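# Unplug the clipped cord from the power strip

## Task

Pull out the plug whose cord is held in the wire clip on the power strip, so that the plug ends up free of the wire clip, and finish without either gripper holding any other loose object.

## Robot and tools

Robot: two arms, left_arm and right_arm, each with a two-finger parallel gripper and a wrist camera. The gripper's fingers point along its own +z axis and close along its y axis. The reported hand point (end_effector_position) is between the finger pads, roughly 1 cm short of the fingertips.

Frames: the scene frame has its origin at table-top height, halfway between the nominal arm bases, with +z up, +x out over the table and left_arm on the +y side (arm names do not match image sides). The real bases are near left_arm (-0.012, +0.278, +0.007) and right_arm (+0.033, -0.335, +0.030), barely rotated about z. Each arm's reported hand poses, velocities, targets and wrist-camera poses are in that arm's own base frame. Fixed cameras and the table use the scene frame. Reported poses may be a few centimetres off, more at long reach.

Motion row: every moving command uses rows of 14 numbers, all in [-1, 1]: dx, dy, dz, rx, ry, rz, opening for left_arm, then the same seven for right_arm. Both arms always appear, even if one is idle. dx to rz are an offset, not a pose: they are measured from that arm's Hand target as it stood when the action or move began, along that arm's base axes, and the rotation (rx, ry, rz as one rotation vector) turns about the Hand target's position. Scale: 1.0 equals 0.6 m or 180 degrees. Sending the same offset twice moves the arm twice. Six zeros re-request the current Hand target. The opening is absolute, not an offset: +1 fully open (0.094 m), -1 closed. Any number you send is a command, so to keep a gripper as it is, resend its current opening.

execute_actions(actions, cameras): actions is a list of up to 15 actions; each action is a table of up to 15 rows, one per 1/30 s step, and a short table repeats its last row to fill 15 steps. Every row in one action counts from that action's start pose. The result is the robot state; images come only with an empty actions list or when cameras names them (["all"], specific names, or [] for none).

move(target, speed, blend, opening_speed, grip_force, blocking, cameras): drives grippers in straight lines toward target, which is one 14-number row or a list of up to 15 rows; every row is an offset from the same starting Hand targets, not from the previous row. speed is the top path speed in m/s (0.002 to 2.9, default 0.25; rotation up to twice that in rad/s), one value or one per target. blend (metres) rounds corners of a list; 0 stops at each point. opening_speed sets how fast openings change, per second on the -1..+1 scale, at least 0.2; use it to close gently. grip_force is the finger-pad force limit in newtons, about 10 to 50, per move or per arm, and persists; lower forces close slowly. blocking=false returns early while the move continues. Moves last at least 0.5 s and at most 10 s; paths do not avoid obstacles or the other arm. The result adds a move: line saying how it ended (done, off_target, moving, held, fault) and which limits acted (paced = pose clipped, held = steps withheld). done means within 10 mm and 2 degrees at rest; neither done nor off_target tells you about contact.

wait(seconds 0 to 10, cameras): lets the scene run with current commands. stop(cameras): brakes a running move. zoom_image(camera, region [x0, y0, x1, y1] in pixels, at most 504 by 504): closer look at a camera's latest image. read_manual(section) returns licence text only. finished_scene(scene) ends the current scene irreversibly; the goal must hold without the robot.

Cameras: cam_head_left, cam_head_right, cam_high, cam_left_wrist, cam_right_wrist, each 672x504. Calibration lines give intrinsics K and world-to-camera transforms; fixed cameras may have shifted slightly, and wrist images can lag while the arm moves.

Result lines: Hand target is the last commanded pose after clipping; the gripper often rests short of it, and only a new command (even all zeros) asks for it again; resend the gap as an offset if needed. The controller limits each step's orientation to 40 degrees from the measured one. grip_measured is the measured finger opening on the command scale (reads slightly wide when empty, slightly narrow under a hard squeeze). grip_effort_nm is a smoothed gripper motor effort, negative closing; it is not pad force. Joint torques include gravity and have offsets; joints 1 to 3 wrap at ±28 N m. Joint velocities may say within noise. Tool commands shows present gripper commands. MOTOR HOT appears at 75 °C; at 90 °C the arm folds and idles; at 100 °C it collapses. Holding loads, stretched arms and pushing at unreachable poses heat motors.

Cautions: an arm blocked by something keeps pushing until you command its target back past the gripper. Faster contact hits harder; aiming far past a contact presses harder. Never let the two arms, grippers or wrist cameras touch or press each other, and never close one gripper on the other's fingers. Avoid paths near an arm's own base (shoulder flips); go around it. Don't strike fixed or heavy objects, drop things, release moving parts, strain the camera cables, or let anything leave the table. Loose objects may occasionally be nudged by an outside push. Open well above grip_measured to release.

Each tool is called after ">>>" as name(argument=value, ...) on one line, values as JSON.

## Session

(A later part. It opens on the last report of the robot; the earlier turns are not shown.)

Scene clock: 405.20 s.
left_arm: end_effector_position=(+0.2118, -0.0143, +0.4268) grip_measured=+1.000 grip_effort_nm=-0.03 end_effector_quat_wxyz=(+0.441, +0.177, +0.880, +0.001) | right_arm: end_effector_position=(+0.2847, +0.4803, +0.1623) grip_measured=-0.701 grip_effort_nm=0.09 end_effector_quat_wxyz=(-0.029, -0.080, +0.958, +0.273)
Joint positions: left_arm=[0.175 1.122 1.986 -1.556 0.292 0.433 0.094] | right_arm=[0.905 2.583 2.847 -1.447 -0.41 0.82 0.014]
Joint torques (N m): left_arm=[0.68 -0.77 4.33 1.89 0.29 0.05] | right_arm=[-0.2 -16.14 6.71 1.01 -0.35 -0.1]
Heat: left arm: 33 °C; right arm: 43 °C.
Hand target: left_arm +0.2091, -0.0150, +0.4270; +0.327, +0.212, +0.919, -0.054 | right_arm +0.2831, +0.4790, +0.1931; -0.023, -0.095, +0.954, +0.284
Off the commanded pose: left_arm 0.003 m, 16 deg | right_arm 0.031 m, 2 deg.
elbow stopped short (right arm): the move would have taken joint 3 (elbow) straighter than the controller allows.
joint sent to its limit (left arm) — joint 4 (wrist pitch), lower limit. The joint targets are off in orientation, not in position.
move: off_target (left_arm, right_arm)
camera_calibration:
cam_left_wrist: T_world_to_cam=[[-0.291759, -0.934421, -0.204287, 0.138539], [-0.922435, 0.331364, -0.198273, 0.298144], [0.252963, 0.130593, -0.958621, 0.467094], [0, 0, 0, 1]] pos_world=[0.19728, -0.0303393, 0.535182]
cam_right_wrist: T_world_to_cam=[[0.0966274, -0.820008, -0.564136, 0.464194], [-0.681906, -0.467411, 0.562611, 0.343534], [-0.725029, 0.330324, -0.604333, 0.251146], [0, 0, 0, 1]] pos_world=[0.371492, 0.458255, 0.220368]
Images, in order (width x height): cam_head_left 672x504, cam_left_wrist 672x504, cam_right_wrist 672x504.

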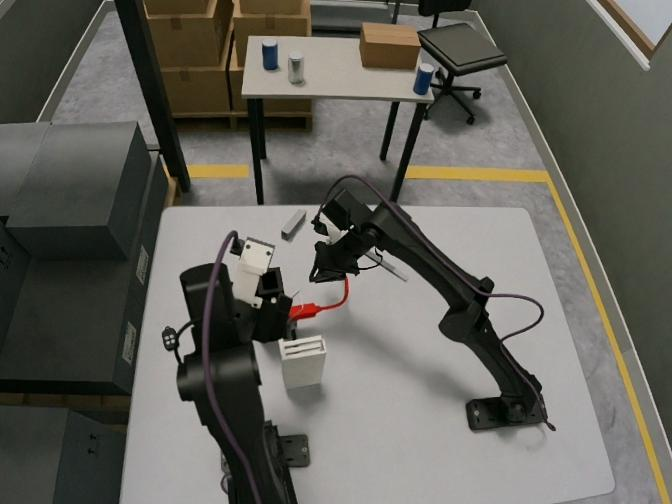

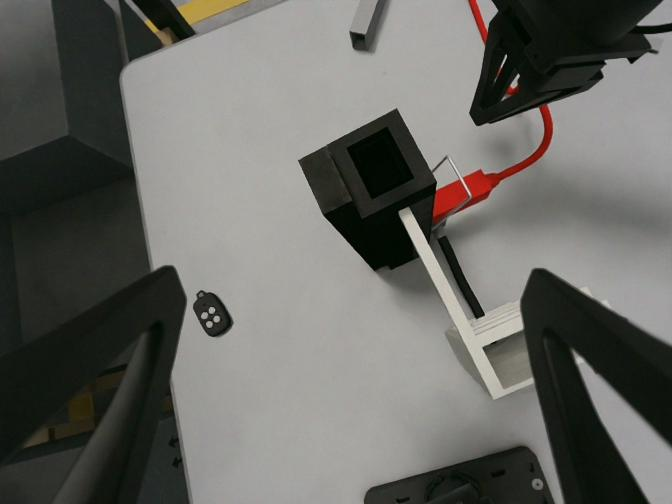

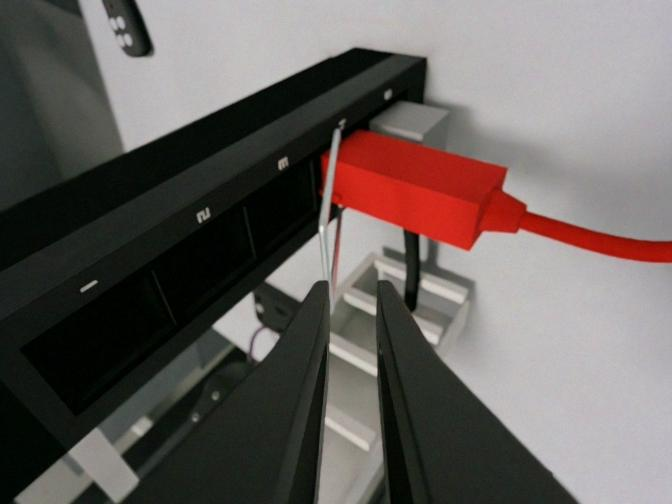

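>>> move(target=[[0,0,0,0,0,0,1,-0.029,-0.11,-0.08,0.211,-0.3435,0.335,0.2],[0,0,0,0,0,0,1,-0.0285,-0.07,-0.18,0.211,-0.3435,0.335,0.2]], speed=0.15, cameras=["all"])

Scene clock: 443.93 s.
left_arm: end_effector_position=(+0.2118, -0.0143, +0.4268) grip_measured=+1.000 grip_effort_nm=-0.03 end_effector_quat_wxyz=(+0.441, +0.177, +0.880, +0.001) | right_arm: end_effector_position=(+0.2670, +0.4362, +0.0913) grip_measured=+0.199 grip_effort_nm=0.09 end_effector_quat_wxyz=(-0.342, +0.657, -0.529, -0.415)
Joint positions: left_arm=[0.175 1.122 1.986 -1.556 0.292 0.433 0.094] | right_arm=[0.741 2.06 1.245 0.079 -0.893 -0.626 0.056]
Joint torques (N m): left_arm=[0.68 -0.8 4.29 1.9 0.29 0.06] | right_arm=[0.27 -8.83 5.41 1.67 -0.34 0.11]
Motor temperatures (°C): left_arm=[23 24 27 34 23 22 22] | right_arm=[25 52 34 30 25 22 21]
Heat: left arm: 34 °C; right arm: 52 °C.
Hand target: left_arm +0.2091, -0.0150, +0.4270; +0.327, +0.212, +0.919, -0.054 | right_arm +0.2658, +0.4370, +0.0851; -0.337, +0.655, -0.531, -0.418
Off the commanded pose: left_arm 0.003 m, 16 deg | right_arm 0.006 m, 1 deg.
joint sent to its limit (left arm) — joint 4 (wrist pitch), lower limit. The joint targets are off in orientation, not in position.
move: off_target (left_arm)
camera_calibration:
cam_left_wrist: T_world_to_cam=[[-0.291759, -0.934421, -0.204287, 0.138539], [-0.922435, 0.331364, -0.198273, 0.298144], [0.252963, 0.130593, -0.958621, 0.467094], [0, 0, 0, 1]] pos_world=[0.19728, -0.0303393, 0.535182]
cam_right_wrist: T_world_to_cam=[[0.972179, 0.23064, -0.0409141, -0.350144], [0.193859, -0.890252, -0.412153, 0.390377], [-0.131483, 0.392755, -0.910196, 0.0521501], [0, 0, 0, 1]] pos_world=[0.271581, 0.407809, 0.194036]

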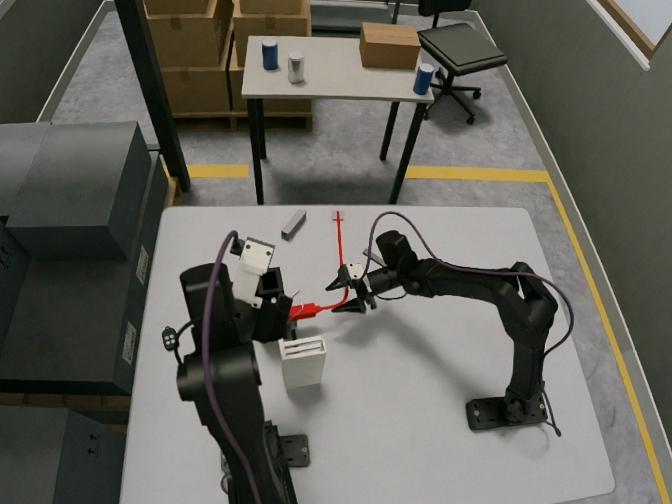

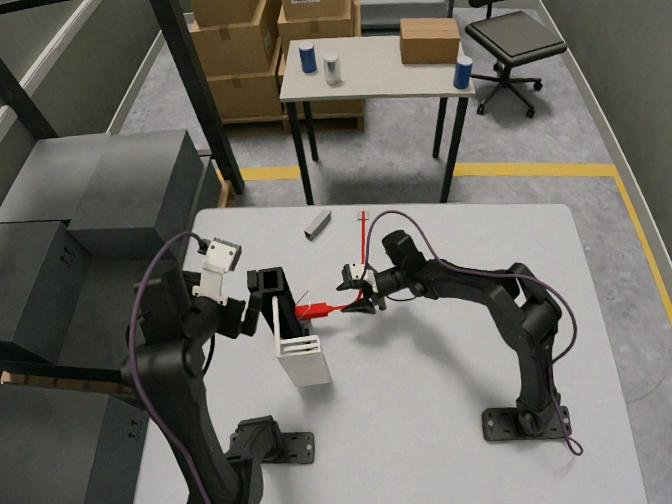

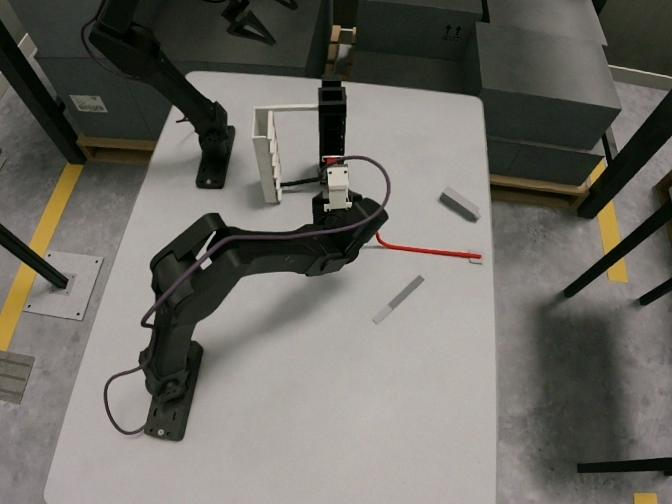

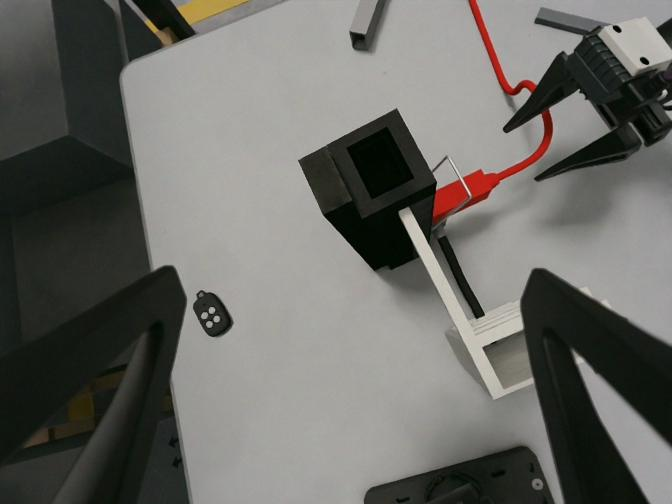

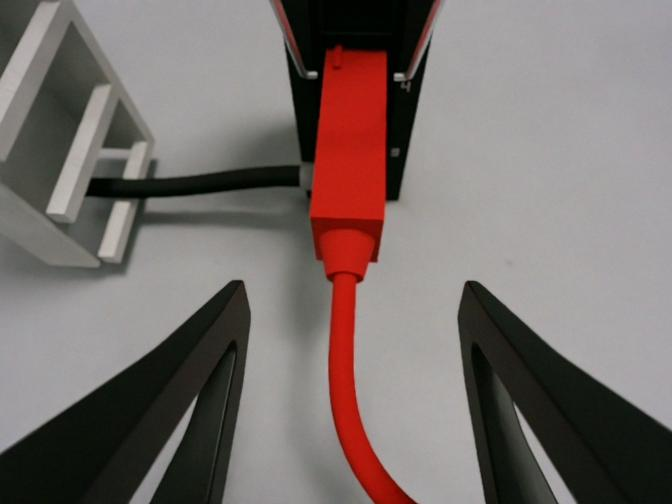

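>>> move(target=[0,0,0,0,0,0,1,-0.0197,0.1,-0.06,0.027,0.006,0,0.2], speed=0.08, cameras=["cam_right_wrist","cam_left_wrist","cam_head_right"])

Scene clock: 457.70 s.
left_arm: end_effector_position=(+0.2118, -0.0143, +0.4268) grip_measured=+1.000 grip_effort_nm=-0.03 end_effector_quat_wxyz=(+0.441, +0.177, +0.880, +0.001) | right_arm: end_effector_position=(+0.2548, +0.4928, +0.0647) grip_measured=+0.199 grip_effort_nm=0.08 end_effector_quat_wxyz=(-0.370, +0.637, -0.508, -0.447)
Joint positions: left_arm=[0.175 1.122 1.986 -1.556 0.292 0.433 0.094] | right_arm=[0.842 2.247 1.289 0.431 -0.864 -0.434 0.056]
Joint torques (N m): left_arm=[0.66 -0.77 4.33 1.89 0.28 0.05] | right_arm=[0.76 -8.09 6.58 1.74 -0.11 0.03]
Motor temperatures (°C): left_arm=[23 24 27 34 23 22 22] | right_arm=[25 47 34 31 25 22 21]
Heat: left arm: 34 °C; right arm: 47 °C.
Hand target: left_arm +0.2091, -0.0150, +0.4270; +0.327, +0.212, +0.919, -0.054 | right_arm +0.2542, +0.4970, +0.0491; -0.360, +0.636, -0.517, -0.447
Off the commanded pose: left_arm 0.003 m, 16 deg | right_arm 0.016 m, 2 deg.
joint sent to its limit (left arm) — joint 4 (wrist pitch), lower limit. The joint targets are off in orientation, not in position.
move: off_target (left_arm, right_arm)
camera_calibration:
cam_left_wrist: T_world_to_cam=[[-0.291759, -0.934421, -0.204287, 0.138539], [-0.922435, 0.331364, -0.198273, 0.298144], [0.252963, 0.130593, -0.958621, 0.467094], [0, 0, 0, 1]] pos_world=[0.19728, -0.0303393, 0.535182]
cam_right_wrist: T_world_to_cam=[[0.970412, 0.239384, -0.0315493, -0.356815], [0.191491, -0.842601, -0.503343, 0.415187], [-0.147076, 0.482409, -0.86351, -0.039178], [0, 0, 0, 1]] pos_world=[0.260991, 0.454153, 0.163894]
Images, in order (width x height): cam_head_right 672x504, cam_left_wrist 672x504, cam_right_wrist 672x504.

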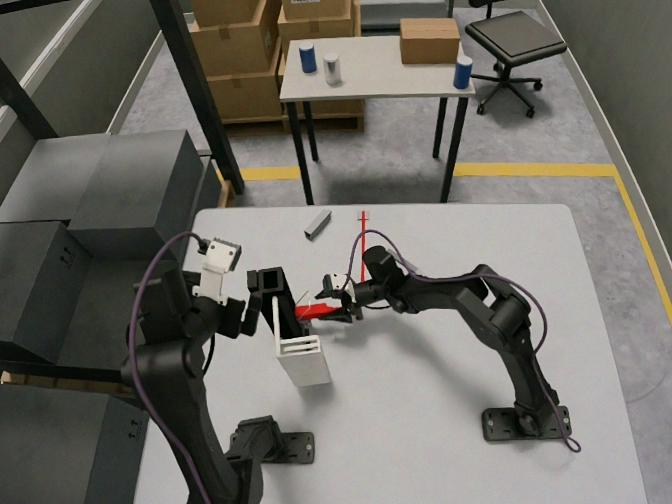

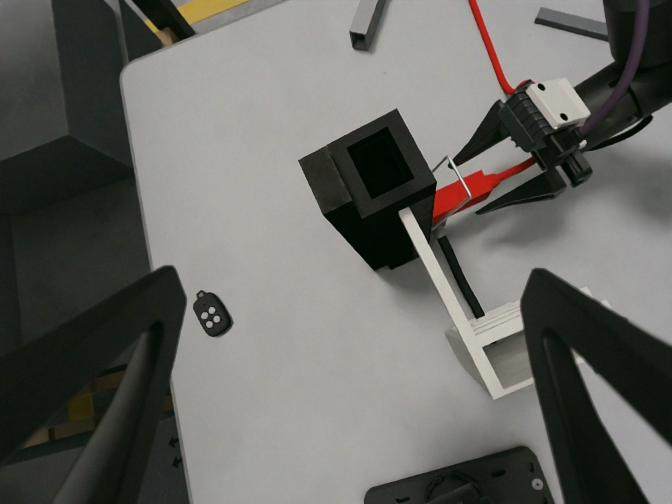

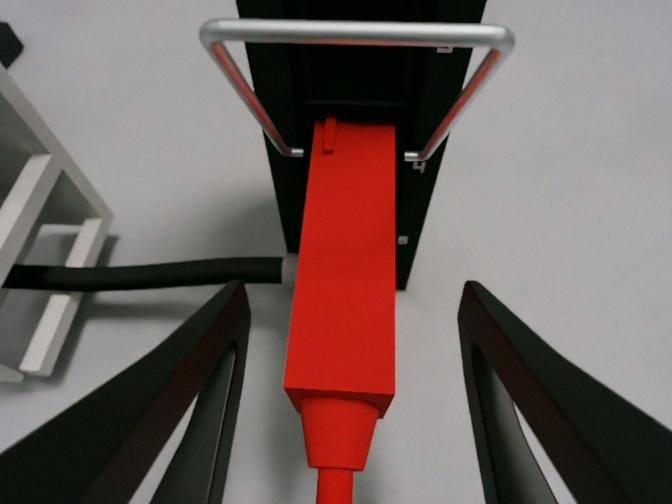

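>>> move(target=[0,0,0,0,0,0,1,-0.006,0.002,-0.006,0,0,0,-0.4], speed=0.05, opening_speed=0.4, cameras=["cam_right_wrist"])

Scene clock: 463.87 s.
left_arm: end_effector_position=(+0.2118, -0.0143, +0.4268) grip_measured=+1.000 grip_effort_nm=-0.02 end_effector_quat_wxyz=(+0.441, +0.177, +0.880, +0.001) | right_arm: end_effector_position=(+0.2527, +0.4972, +0.0654) grip_measured=-0.398 grip_effort_nm=-0.09 end_effector_quat_wxyz=(-0.377, +0.637, -0.502, -0.447)
Joint positions: left_arm=[0.175 1.122 1.986 -1.556 0.292 0.433 0.094] | right_arm=[0.852 2.253 1.289 0.461 -0.856 -0.429 0.028]
Joint torques (N m): left_arm=[0.68 -0.79 4.34 1.89 0.28 0.05] | right_arm=[0.55 -8.34 5.71 1.62 -0.1 0.09]
Heat: left arm: 34 °C; right arm: 45 °C.
Hand target: left_arm +0.2091, -0.0150, +0.4270; +0.327, +0.212, +0.919, -0.054 | right_arm +0.2504, +0.4982, +0.0456; -0.360, +0.636, -0.516, -0.447
Off the commanded pose: left_arm 0.003 m, 16 deg | right_arm 0.020 m, 3 deg.
joint sent to its limit (left arm) — joint 4 (wrist pitch), lower limit. The joint targets are off in orientation, not in position.
move: off_target (left_arm, right_arm)
camera_calibration:
cam_right_wrist: T_world_to_cam=[[0.970309, 0.241367, -0.0155811, -0.357817], [0.199594, -0.835436, -0.512063, 0.414552], [-0.136612, 0.493749, -0.858807, -0.0495158], [0, 0, 0, 1]] pos_world=[0.257686, 0.457145, 0.164177]
Images, in order (width x height): cam_right_wrist 672x504.

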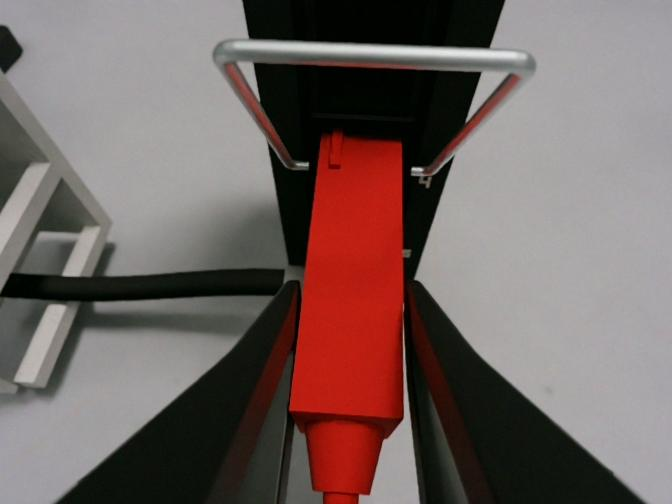

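>>> move(target=[0,0,0,0,0,0,1,0,0,0,0,0,0,-0.75], opening_speed=0.25)

>>> move(target=[0,0,0,0,0,0,1,0.012,-0.055,0.01,0,0,0,-0.75], speed=0.04, cameras=["cam_right_wrist"])

Scene clock: 470.27 s.
left_arm: end_effector_position=(+0.2118, -0.0143, +0.4268) grip_measured=+1.000 grip_effort_nm=-0.03 end_effector_quat_wxyz=(+0.441, +0.177, +0.880, +0.001) | right_arm: end_effector_position=(+0.2523, +0.4970, +0.0653) grip_measured=-0.480 grip_effort_nm=-1.02 end_effector_quat_wxyz=(-0.374, +0.635, -0.505, -0.450)
Joint positions: left_arm=[0.175 1.122 1.986 -1.556 0.292 0.433 0.094] | right_arm=[0.852 2.253 1.289 0.459 -0.858 -0.417 0.024]
Joint torques (N m): left_arm=[0.66 -0.79 4.3 1.89 0.29 0.05] | right_arm=[0.58 -8.27 5.71 1.64 -0.1 -0.04]
Heat: left arm: 34 °C; right arm: 43 °C.
Hand target: left_arm +0.2091, -0.0150, +0.4270; +0.327, +0.212, +0.919, -0.054 | right_arm +0.2505, +0.4982, +0.0456; -0.360, +0.636, -0.516, -0.447
Off the commanded pose: left_arm 0.003 m, 16 deg | right_arm 0.020 m, 2 deg.
joint sent to its limit (left arm) — joint 4 (wrist pitch), lower limit. The joint targets are off in orientation, not in position.
move: off_target (left_arm, right_arm)

Scene clock: 471.47 s.
left_arm: end_effector_position=(+0.2118, -0.0143, +0.4268) grip_measured=+1.000 grip_effort_nm=-0.03 end_effector_quat_wxyz=(+0.441, +0.177, +0.880, +0.001) | right_arm: end_effector_position=(+0.2537, +0.4936, +0.0635) grip_measured=-0.480 grip_effort_nm=-1.02 end_effector_quat_wxyz=(-0.390, +0.634, -0.499, -0.445)
Joint positions: left_arm=[0.175 1.122 1.986 -1.556 0.292 0.433 0.094] | right_arm=[0.847 2.253 1.254 0.526 -0.851 -0.42 0.024]
Joint torques (N m): left_arm=[0.68 -0.79 4.33 1.89 0.28 0.05] | right_arm=[-4.53 -12.96 1.8 0.99 -0.78 -0.38]
Heat: left arm: 34 °C; right arm: 43 °C.
Hand target: left_arm +0.2091, -0.0150, +0.4270; +0.327, +0.212, +0.919, -0.054 | right_arm +0.2579, +0.4652, +0.0517; -0.360, +0.636, -0.516, -0.447
Off the commanded pose: left_arm 0.003 m, 16 deg | right_arm 0.031 m, 4 deg.
joint sent to its limit (left arm) — joint 4 (wrist pitch), lower limit. The joint targets are off in orientation, not in position.
move: off_target (left_arm, right_arm)
camera_calibration:
cam_right_wrist: T_world_to_cam=[[0.973339, 0.229362, 0.00193915, -0.354025], [0.196156, -0.827981, -0.525328, 0.408417], [-0.118885, 0.511703, -0.850898, -0.0630896], [0, 0, 0, 1]] pos_world=[0.256973, 0.451645, 0.161557]
Images, in order (width x height): cam_right_wrist 672x504.

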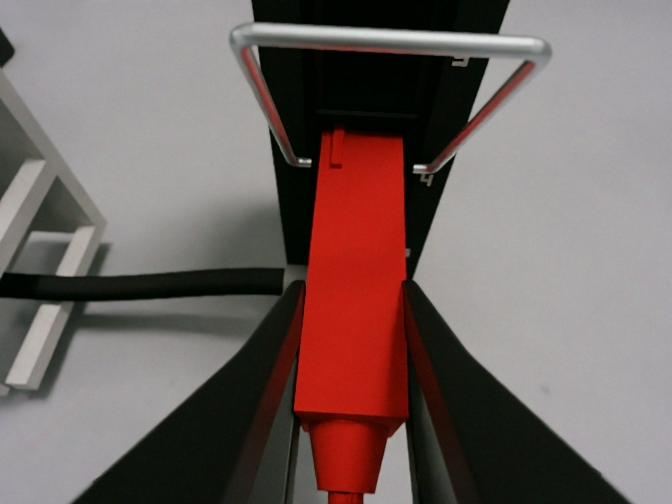

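>>> move(target=[0,0,0,0,0,0,1,0.01,-0.05,0.015,0,0,0,-0.75], speed=0.04, cameras=["cam_right_wrist"])

Scene clock: 476.03 s.
left_arm: end_effector_position=(+0.2118, -0.0143, +0.4268) grip_measured=+1.000 grip_effort_nm=-0.03 end_effector_quat_wxyz=(+0.441, +0.177, +0.880, +0.001) | right_arm: end_effector_position=(+0.2610, +0.4354, +0.0395) grip_measured=-0.481 grip_effort_nm=-1.02 end_effector_quat_wxyz=(-0.340, +0.632, -0.534, -0.446)
Joint positions: left_arm=[0.175 1.122 1.986 -1.556 0.292 0.433 0.094] | right_arm=[0.738 2.194 1.143 0.375 -0.937 -0.523 0.024]
Joint torques (N m): left_arm=[0.66 -0.79 4.3 1.89 0.29 0.06] | right_arm=[-0.73 -13.42 4.67 1.65 -0.48 -0.11]
Motor temperatures (°C): left_arm=[23 24 27 34 23 22 22] | right_arm=[25 42 34 31 25 22 21]
Heat: left arm: 34 °C; right arm: 42 °C.
Hand target: left_arm +0.2091, -0.0150, +0.4270; +0.327, +0.212, +0.919, -0.054 | right_arm +0.2637, +0.4352, +0.0606; -0.360, +0.636, -0.516, -0.447
Off the commanded pose: left_arm 0.003 m, 16 deg | right_arm 0.021 m, 3 deg.
joint sent to its limit (left arm) — joint 4 (wrist pitch), lower limit. The joint targets are off in orientation, not in position.
move: off_target (left_arm, right_arm)
camera_calibration:
cam_right_wrist: T_world_to_cam=[[0.969811, 0.22389, -0.0966458, -0.340534], [0.155601, -0.873297, -0.461671, 0.373986], [-0.187764, 0.432695, -0.881771, 0.000810499], [0, 0, 0, 1]] pos_world=[0.272213, 0.402493, 0.140462]
Images, in order (width x height): cam_right_wrist 672x504.

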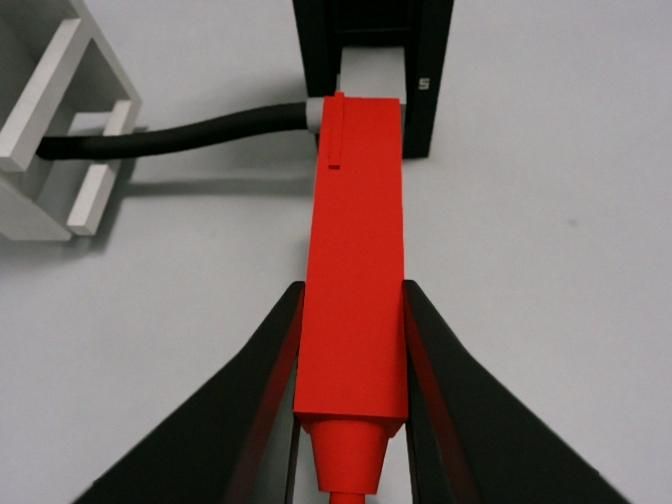

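>>> move(target=[0,0,0,0,0,0,1,0.05,-0.16,0.0,0,0,0,-0.75], speed=0.15, cameras=["cam_right_wrist","cam_high","cam_head_left"])

Scene clock: 486.07 s.
left_arm: end_effector_position=(+0.2118, -0.0143, +0.4268) grip_measured=+1.000 grip_effort_nm=-0.02 end_effector_quat_wxyz=(+0.441, +0.177, +0.880, +0.001) | right_arm: end_effector_position=(+0.2892, +0.3357, +0.0357) grip_measured=-0.482 grip_effort_nm=-1.02 end_effector_quat_wxyz=(-0.337, +0.630, -0.540, -0.445)
Joint positions: left_arm=[0.175 1.122 1.986 -1.556 0.292 0.433 0.094] | right_arm=[0.486 2.109 1.058 0.062 -1.102 -0.876 0.024]
Joint torques (N m): left_arm=[0.68 -0.79 4.31 1.9 0.28 0.06] | right_arm=[-0.23 -12.55 5.97 1.1 -0.77 -0.05]
Heat: left arm: 34 °C; right arm: 44 °C.
Hand target: left_arm +0.2091, -0.0150, +0.4270; +0.327, +0.212, +0.919, -0.054 | right_arm +0.2937, +0.3393, +0.0606; -0.360, +0.636, -0.516, -0.447
Off the commanded pose: left_arm 0.003 m, 16 deg | right_arm 0.026 m, 4 deg.
joint sent to its limit (left arm) — joint 4 (wrist pitch), lower limit. The joint targets are off in orientation, not in position.
move: off_target (left_arm, right_arm)
camera_calibration:
cam_right_wrist: T_world_to_cam=[[0.970591, 0.216309, -0.105658, -0.343221], [0.146347, -0.878658, -0.45447, 0.285119], [-0.191143, 0.425642, -0.884473, 0.0492467], [0, 0, 0, 1]] pos_world=[0.300814, 0.303803, 0.136872]
Images, in order (width x height): cam_head_left 672x504, cam_high 672x504, cam_right_wrist 672x504.

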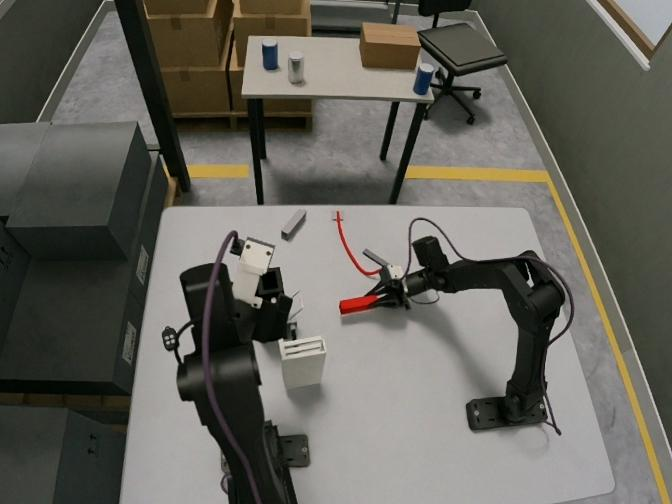

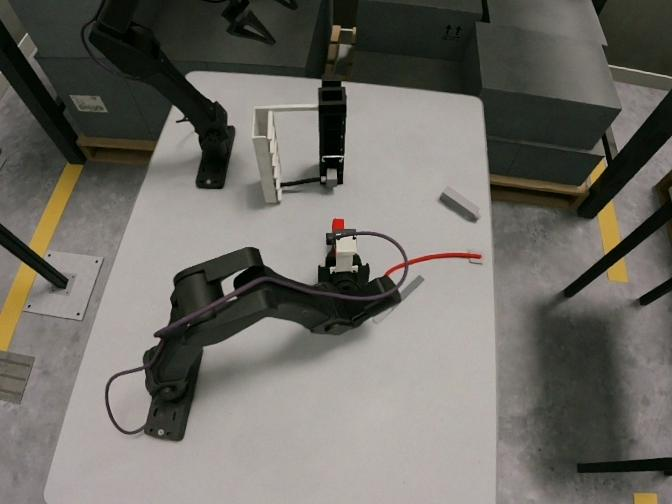

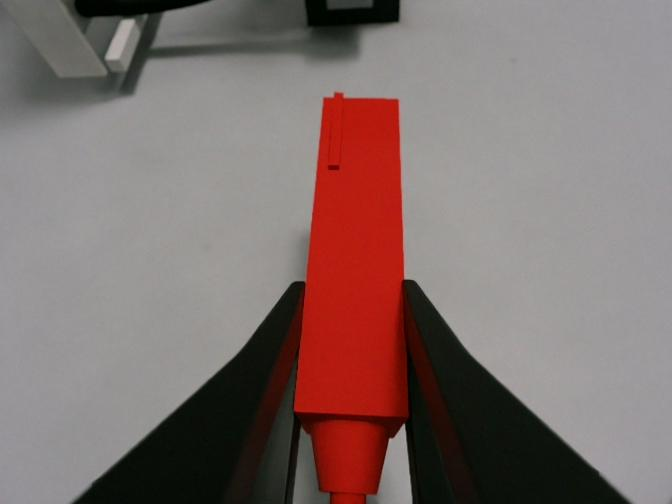

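>>> move(target=[0,0,0,0,0,0,1,0.0,0.0,-0.09,0,0,0,-0.75], speed=0.06, cameras=["cam_right_wrist","cam_high","cam_head_left"])

Scene clock: 492.33 s.
left_arm: end_effector_position=(+0.2118, -0.0143, +0.4268) grip_measured=+1.000 grip_effort_nm=-0.03 end_effector_quat_wxyz=(+0.441, +0.177, +0.880, +0.001) | right_arm: end_effector_position=(+0.2960, +0.3397, +0.0107) grip_measured=-0.482 grip_effort_nm=-1.02 end_effector_quat_wxyz=(-0.358, +0.638, -0.524, -0.437)
Joint positions: left_arm=[0.175 1.122 1.986 -1.556 0.292 0.433 0.094] | right_arm=[0.486 2.203 1.054 0.211 -1.106 -0.882 0.024]
Joint torques (N m): left_arm=[0.68 -0.77 4.31 1.89 0.29 0.05] | right_arm=[-0.35 -7.98 4.01 1.47 -0.71 -0.04]
Heat: left arm: 34 °C; right arm: 43 °C.
Hand target: left_arm +0.2091, -0.0150, +0.4270; +0.327, +0.212, +0.919, -0.054 | right_arm +0.2937, +0.3393, +0.0066; -0.360, +0.636, -0.516, -0.447
Off the commanded pose: left_arm 0.003 m, 16 deg | right_arm 0.005 m, 1 deg.
joint sent to its limit (left arm) — joint 4 (wrist pitch), lower limit. The joint targets are off in orientation, not in position.
move: off_target (left_arm)
camera_calibration:
cam_right_wrist: T_world_to_cam=[[0.973534, 0.222557, -0.0519585, -0.35696], [0.172707, -0.865324, -0.470518, 0.264026], [-0.149678, 0.449092, -0.880859, 0.00651817], [0, 0, 0, 1]] pos_world=[0.302889, 0.304985, 0.111424]
Images, in order (width x height): cam_head_left 672x504, cam_high 672x504, cam_right_wrist 672x504.

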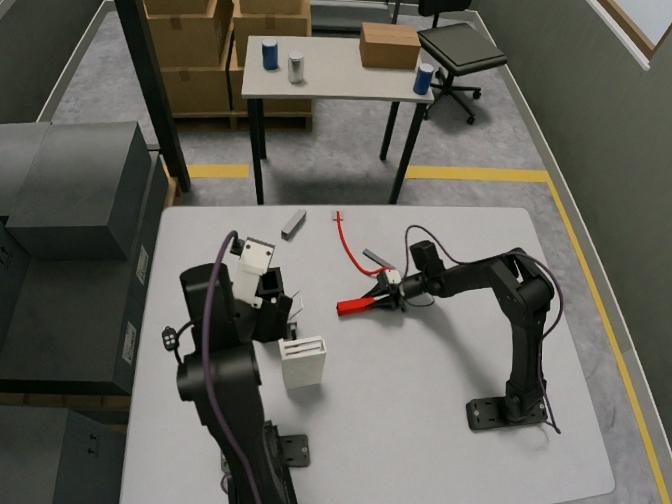

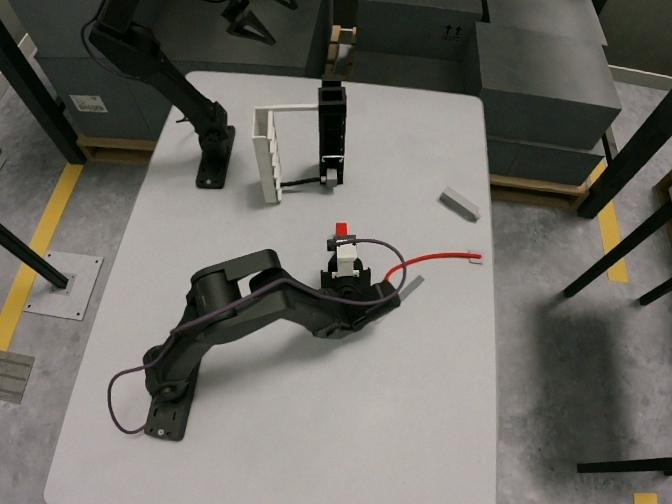

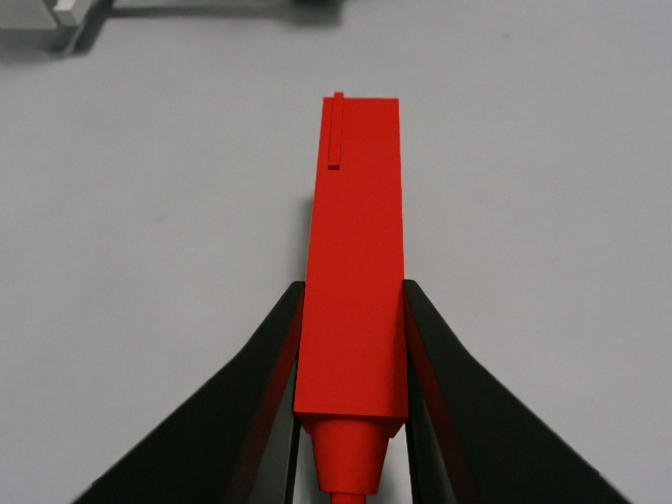

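>>> move(target=[0,0,0,0,0,0,1,0.0,0.0,-0.04,0,0,0,-0.75], speed=0.05, cameras=["cam_right_wrist","cam_head_left"])

Scene clock: 498.83 s.
left_arm: end_effector_position=(+0.2118, -0.0143, +0.4268) grip_measured=+1.000 grip_effort_nm=-0.03 end_effector_quat_wxyz=(+0.441, +0.177, +0.880, +0.001) | right_arm: end_effector_position=(+0.2946, +0.3413, -0.0051) grip_measured=-0.482 grip_effort_nm=-1.02 end_effector_quat_wxyz=(-0.364, +0.638, -0.512, -0.446)
Joint positions: left_arm=[0.175 1.122 1.986 -1.556 0.292 0.433 0.094] | right_arm=[0.486 2.269 1.054 0.292 -1.133 -0.882 0.024]
Joint torques (N m): left_arm=[0.69 -0.8 4.31 1.89 0.28 0.06] | right_arm=[-0.32 -7.32 3.71 1.49 -0.43 -0.02]
Heat: left arm: 34 °C; right arm: 42 °C.
Hand target: left_arm +0.2091, -0.0150, +0.4270; +0.327, +0.212, +0.919, -0.054 | right_arm +0.2938, +0.3393, -0.0174; -0.360, +0.636, -0.516, -0.447
Off the commanded pose: left_arm 0.003 m, 16 deg | right_arm 0.013 m, 1 deg.
joint sent to its limit (left arm) — joint 4 (wrist pitch), lower limit. The joint targets are off in orientation, not in position.
move: off_target (left_arm, right_arm)
camera_calibration:
cam_right_wrist: T_world_to_cam=[[0.969992, 0.23952, -0.0417792, -0.361417], [0.188634, -0.849775, -0.49224, 0.24811], [-0.153404, 0.469588, -0.869456, -0.0141734], [0, 0, 0, 1]] pos_world=[0.301595, 0.30406, 0.0947067]
Images, in order (width x height): cam_head_left 672x504, cam_right_wrist 672x504.

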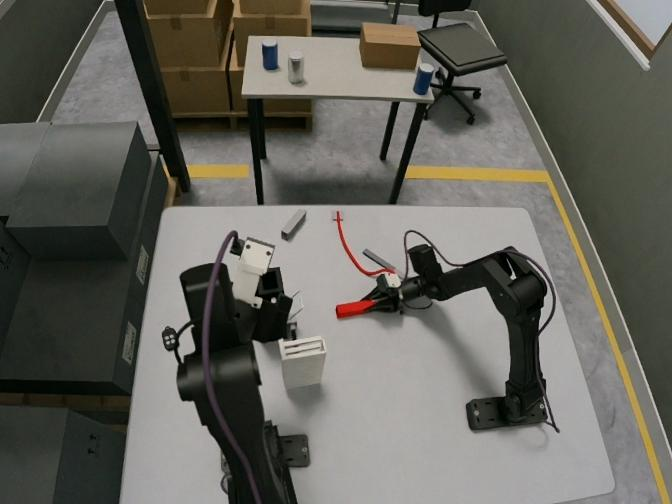

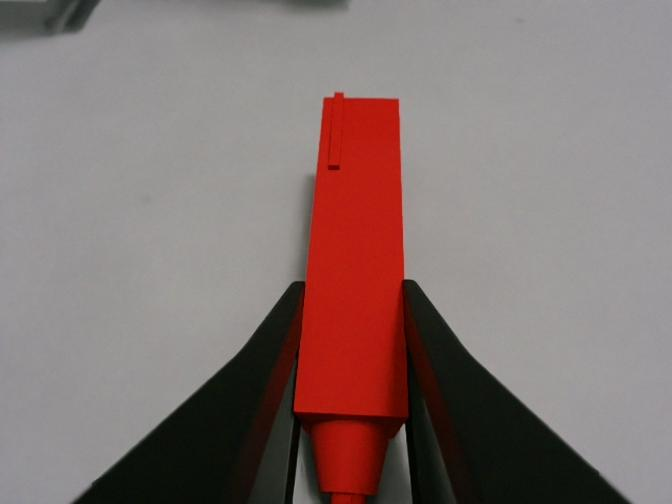

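>>> move(target=[0,0,0,0,0,0,1,0.0,0.0,-0.03,0,0,0,-0.75], speed=0.05, cameras=["cam_right_wrist","cam_head_left"])

>>> zoom_image(camera="cam_head_left", region=[320, 240, 460, 340])

Scene clock: 503.60 s.
left_arm: end_effector_position=(+0.2118, -0.0143, +0.4268) grip_measured=+1.000 grip_effort_nm=-0.03 end_effector_quat_wxyz=(+0.441, +0.177, +0.880, +0.001) | right_arm: end_effector_position=(+0.2936, +0.3415, -0.0052) grip_measured=-0.482 grip_effort_nm=-1.02 end_effector_quat_wxyz=(-0.379, +0.637, -0.488, -0.461)
Joint positions: left_arm=[0.175 1.122 1.986 -1.556 0.292 0.433 0.094] | right_arm=[0.477 2.304 1.054 0.364 -1.19 -0.882 0.024]
Joint torques (N m): left_arm=[0.68 -0.79 4.29 1.88 0.28 0.05] | right_arm=[0.36 -6.02 3.7 1.23 0.27 -0.06]
Heat: left arm: 34 °C; right arm: 41 °C.
Hand target: left_arm +0.2091, -0.0150, +0.4270; +0.327, +0.212, +0.919, -0.054 | right_arm +0.2938, +0.3392, -0.0353; -0.360, +0.636, -0.516, -0.447
Off the commanded pose: left_arm 0.003 m, 16 deg | right_arm 0.030 m, 4 deg.
joint sent to its limit (left arm) — joint 4 (wrist pitch), lower limit. The joint targets are off in orientation, not in position.
move: off_target (left_arm, right_arm)
camera_calibration:
cam_right_wrist: T_world_to_cam=[[0.963431, 0.267489, -0.0158517, -0.367981], [0.217373, -0.814777, -0.537483, 0.227789], [-0.156686, 0.514382, -0.843125, -0.0287427], [0, 0, 0, 1]] pos_world=[0.300505, 0.298813, 0.0923662]
Images, in order (width x height): cam_head_left 672x504, cam_right_wrist 672x504.

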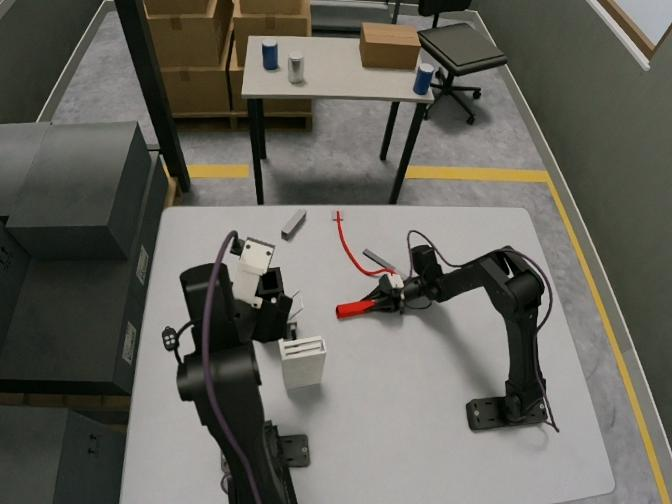

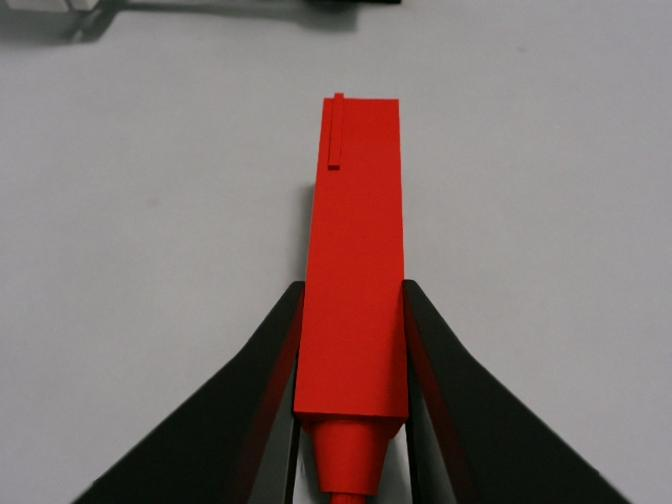

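Scaled by 3.600 from the camera's 672x504 image, which has a finer 960x720 frame.

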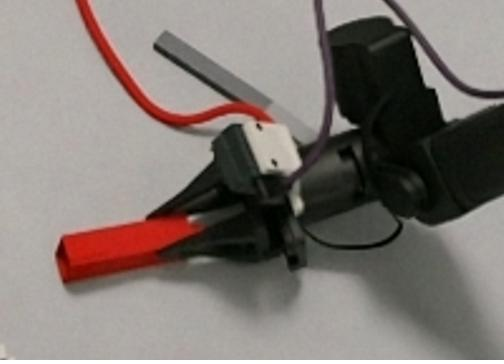

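>>> move(target=[0,0,0,0,0,0,1,0.0,0.0,0.02,0.05,0.0107,0,-0.75], speed=0.05, cameras=["cam_right_wrist","cam_head_left"])

>>> zoom_image(camera="cam_head_left", region=[320, 240, 460, 340])

Scene clock: 512.50 s.
left_arm: end_effector_position=(+0.2118, -0.0143, +0.4268) grip_measured=+1.000 grip_effort_nm=-0.02 end_effector_quat_wxyz=(+0.441, +0.177, +0.880, +0.001) | right_arm: end_effector_position=(+0.2953, +0.3412, -0.0019) grip_measured=-0.482 grip_effort_nm=-1.02 end_effector_quat_wxyz=(-0.414, +0.606, -0.461, -0.499)
Joint positions: left_arm=[0.175 1.122 1.986 -1.556 0.292 0.433 0.094] | right_arm=[0.461 2.398 1.008 0.781 -1.289 -0.633 0.024]
Joint torques (N m): left_arm=[0.68 -0.8 4.31 1.89 0.28 0.06] | right_arm=[0.02 -7.01 2.82 1.34 0.01 0.04]
Heat: left arm: 34 °C; right arm: 39 °C.
Hand target: left_arm +0.2091, -0.0150, +0.4270; +0.327, +0.212, +0.919, -0.054 | right_arm +0.2937, +0.3393, -0.0234; -0.400, +0.598, -0.486, -0.496
Off the commanded pose: left_arm 0.003 m, 16 deg | right_arm 0.022 m, 3 deg.
joint sent to its limit (left arm) — joint 4 (wrist pitch), lower limit. The joint targets are off in orientation, not in position.
move: off_target (left_arm, right_arm)
camera_calibration:
cam_right_wrist: T_world_to_cam=[[0.963117, 0.269083, -0.000432745, -0.369955], [0.205701, -0.73729, -0.643499, 0.205738], [-0.173474, 0.619676, -0.765447, -0.0563494], [0, 0, 0, 1]] pos_world=[0.304214, 0.286156, 0.0890997]
Images, in order (width x height): cam_head_left 672x504, cam_right_wrist 672x504.

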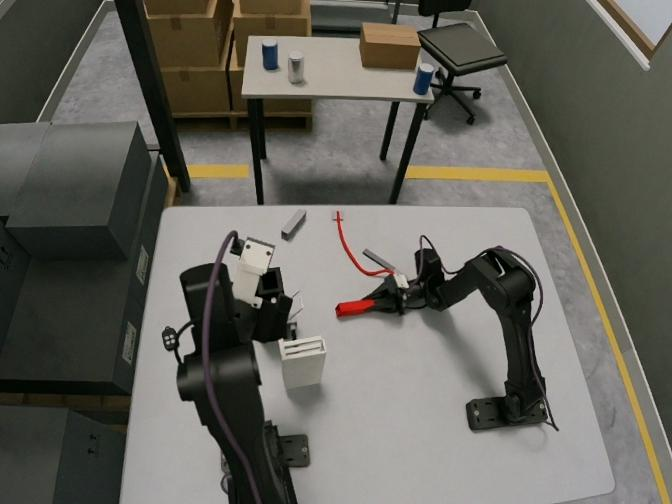

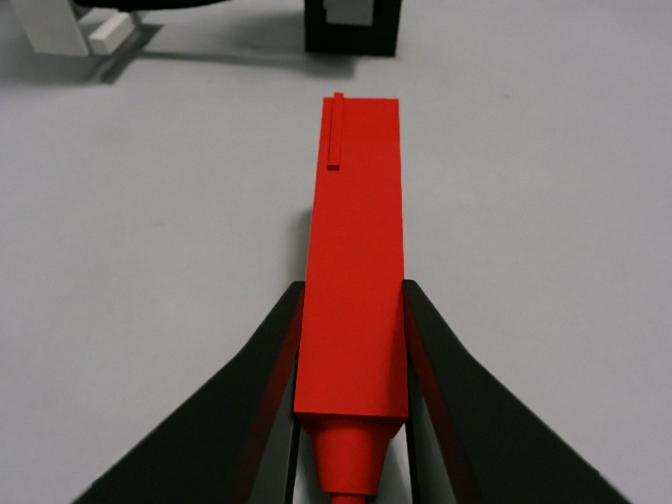

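Scaled by 3.600 from the camera's 672x504 image, which has a finer 960x720 frame.

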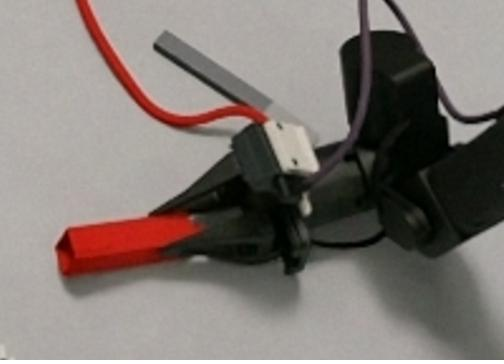

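>>> move(target=[0,0,0,0,0,0,1,0.0,0.0,0.015,0,0,0,-0.75], speed=0.05)

>>> move(target=[0,0,0,0,0,0,1,0,0,0,0,0,0,-0.1], opening_speed=0.3, cameras=["cam_right_wrist","cam_head_left"])

>>> zoom_image(camera="cam_head_left", region=[320, 240, 460, 340])

Scene clock: 519.87 s.
left_arm: end_effector_position=(+0.2118, -0.0143, +0.4268) grip_measured=+1.000 grip_effort_nm=-0.03 end_effector_quat_wxyz=(+0.441, +0.177, +0.880, +0.001) | right_arm: end_effector_position=(+0.2950, +0.3410, -0.0020) grip_measured=-0.482 grip_effort_nm=-1.02 end_effector_quat_wxyz=(-0.414, +0.606, -0.461, -0.499)
Joint positions: left_arm=[0.175 1.122 1.986 -1.556 0.292 0.433 0.094] | right_arm=[0.461 2.398 1.007 0.783 -1.289 -0.631 0.024]
Joint torques (N m): left_arm=[0.66 -0.81 4.31 1.88 0.28 0.06] | right_arm=[0.12 -9.1 2.47 1.2 0.01 0.04]
Heat: left arm: 34 °C; right arm: 38 °C.
Hand target: left_arm +0.2091, -0.0150, +0.4270; +0.327, +0.212, +0.919, -0.054 | right_arm +0.2937, +0.3393, -0.0144; -0.400, +0.598, -0.486, -0.496
Off the commanded pose: left_arm 0.003 m, 16 deg | right_arm 0.013 m, 3 deg.
joint sent to its limit (left arm) — joint 4 (wrist pitch), lower limit. The joint targets are off in orientation, not in position.
move: off_target (left_arm, right_arm)

Scene clock: 522.23 s.
left_arm: end_effector_position=(+0.2118, -0.0143, +0.4268) grip_measured=+1.000 grip_effort_nm=-0.03 end_effector_quat_wxyz=(+0.441, +0.177, +0.880, +0.001) | right_arm: end_effector_position=(+0.2919, +0.3399, -0.0027) grip_measured=-0.102 grip_effort_nm=0.11 end_effector_quat_wxyz=(-0.409, +0.603, -0.463, -0.505)
Joint positions: left_arm=[0.175 1.122 1.986 -1.556 0.292 0.433 0.094] | right_arm=[0.461 2.398 1 0.783 -1.297 -0.625 0.042]
Joint torques (N m): left_arm=[0.66 -0.79 4.31 1.89 0.28 0.05] | right_arm=[0.09 -9.01 2.93 1.19 0.1 0.01]
Heat: left arm: 34 °C; right arm: 38 °C.
Hand target: left_arm +0.2091, -0.0150, +0.4270; +0.327, +0.212, +0.919, -0.054 | right_arm +0.2937, +0.3392, -0.0144; -0.400, +0.598, -0.486, -0.496
Off the commanded pose: left_arm 0.003 m, 16 deg | right_arm 0.012 m, 3 deg.
joint sent to its limit (left arm) — joint 4 (wrist pitch), lower limit. The joint targets are off in orientation, not in position.
move: off_target (left_arm, right_arm)
camera_calibration:
cam_right_wrist: T_world_to_cam=[[0.961554, 0.27411, -0.016676, -0.367558], [0.198836, -0.736811, -0.6462, 0.20688], [-0.189417, 0.61804, -0.762986, -0.0515666], [0, 0, 0, 1]] pos_world=[0.302524, 0.285053, 0.0882116]
Images, in order (width x height): cam_head_left 672x504, cam_right_wrist 672x504.

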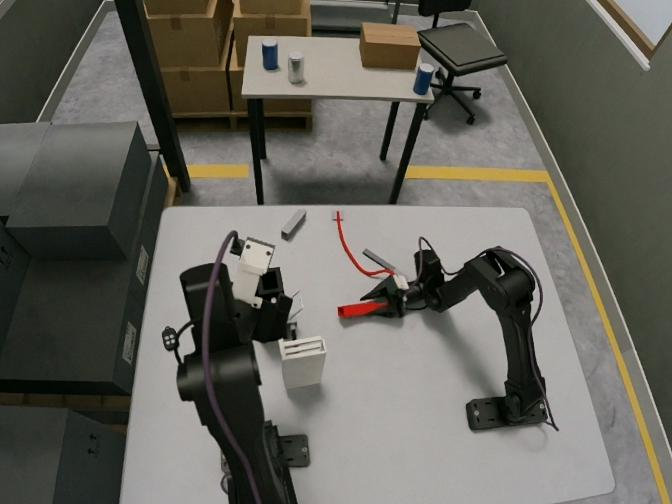

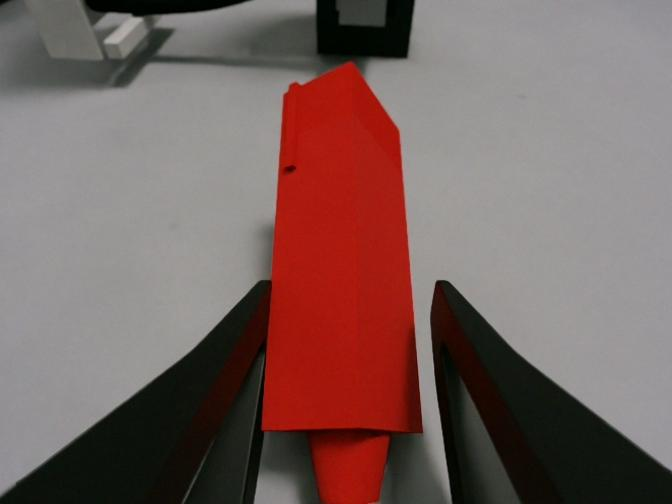

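Scaled by 3.600 from the camera's 672x504 image, which has a finer 960x720 frame.

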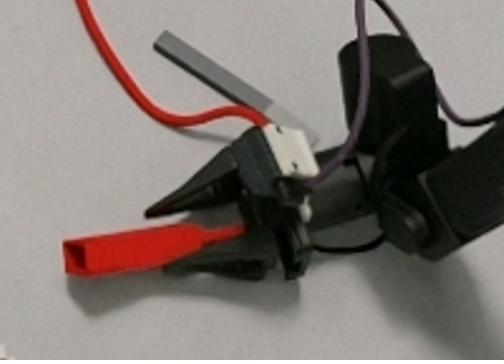

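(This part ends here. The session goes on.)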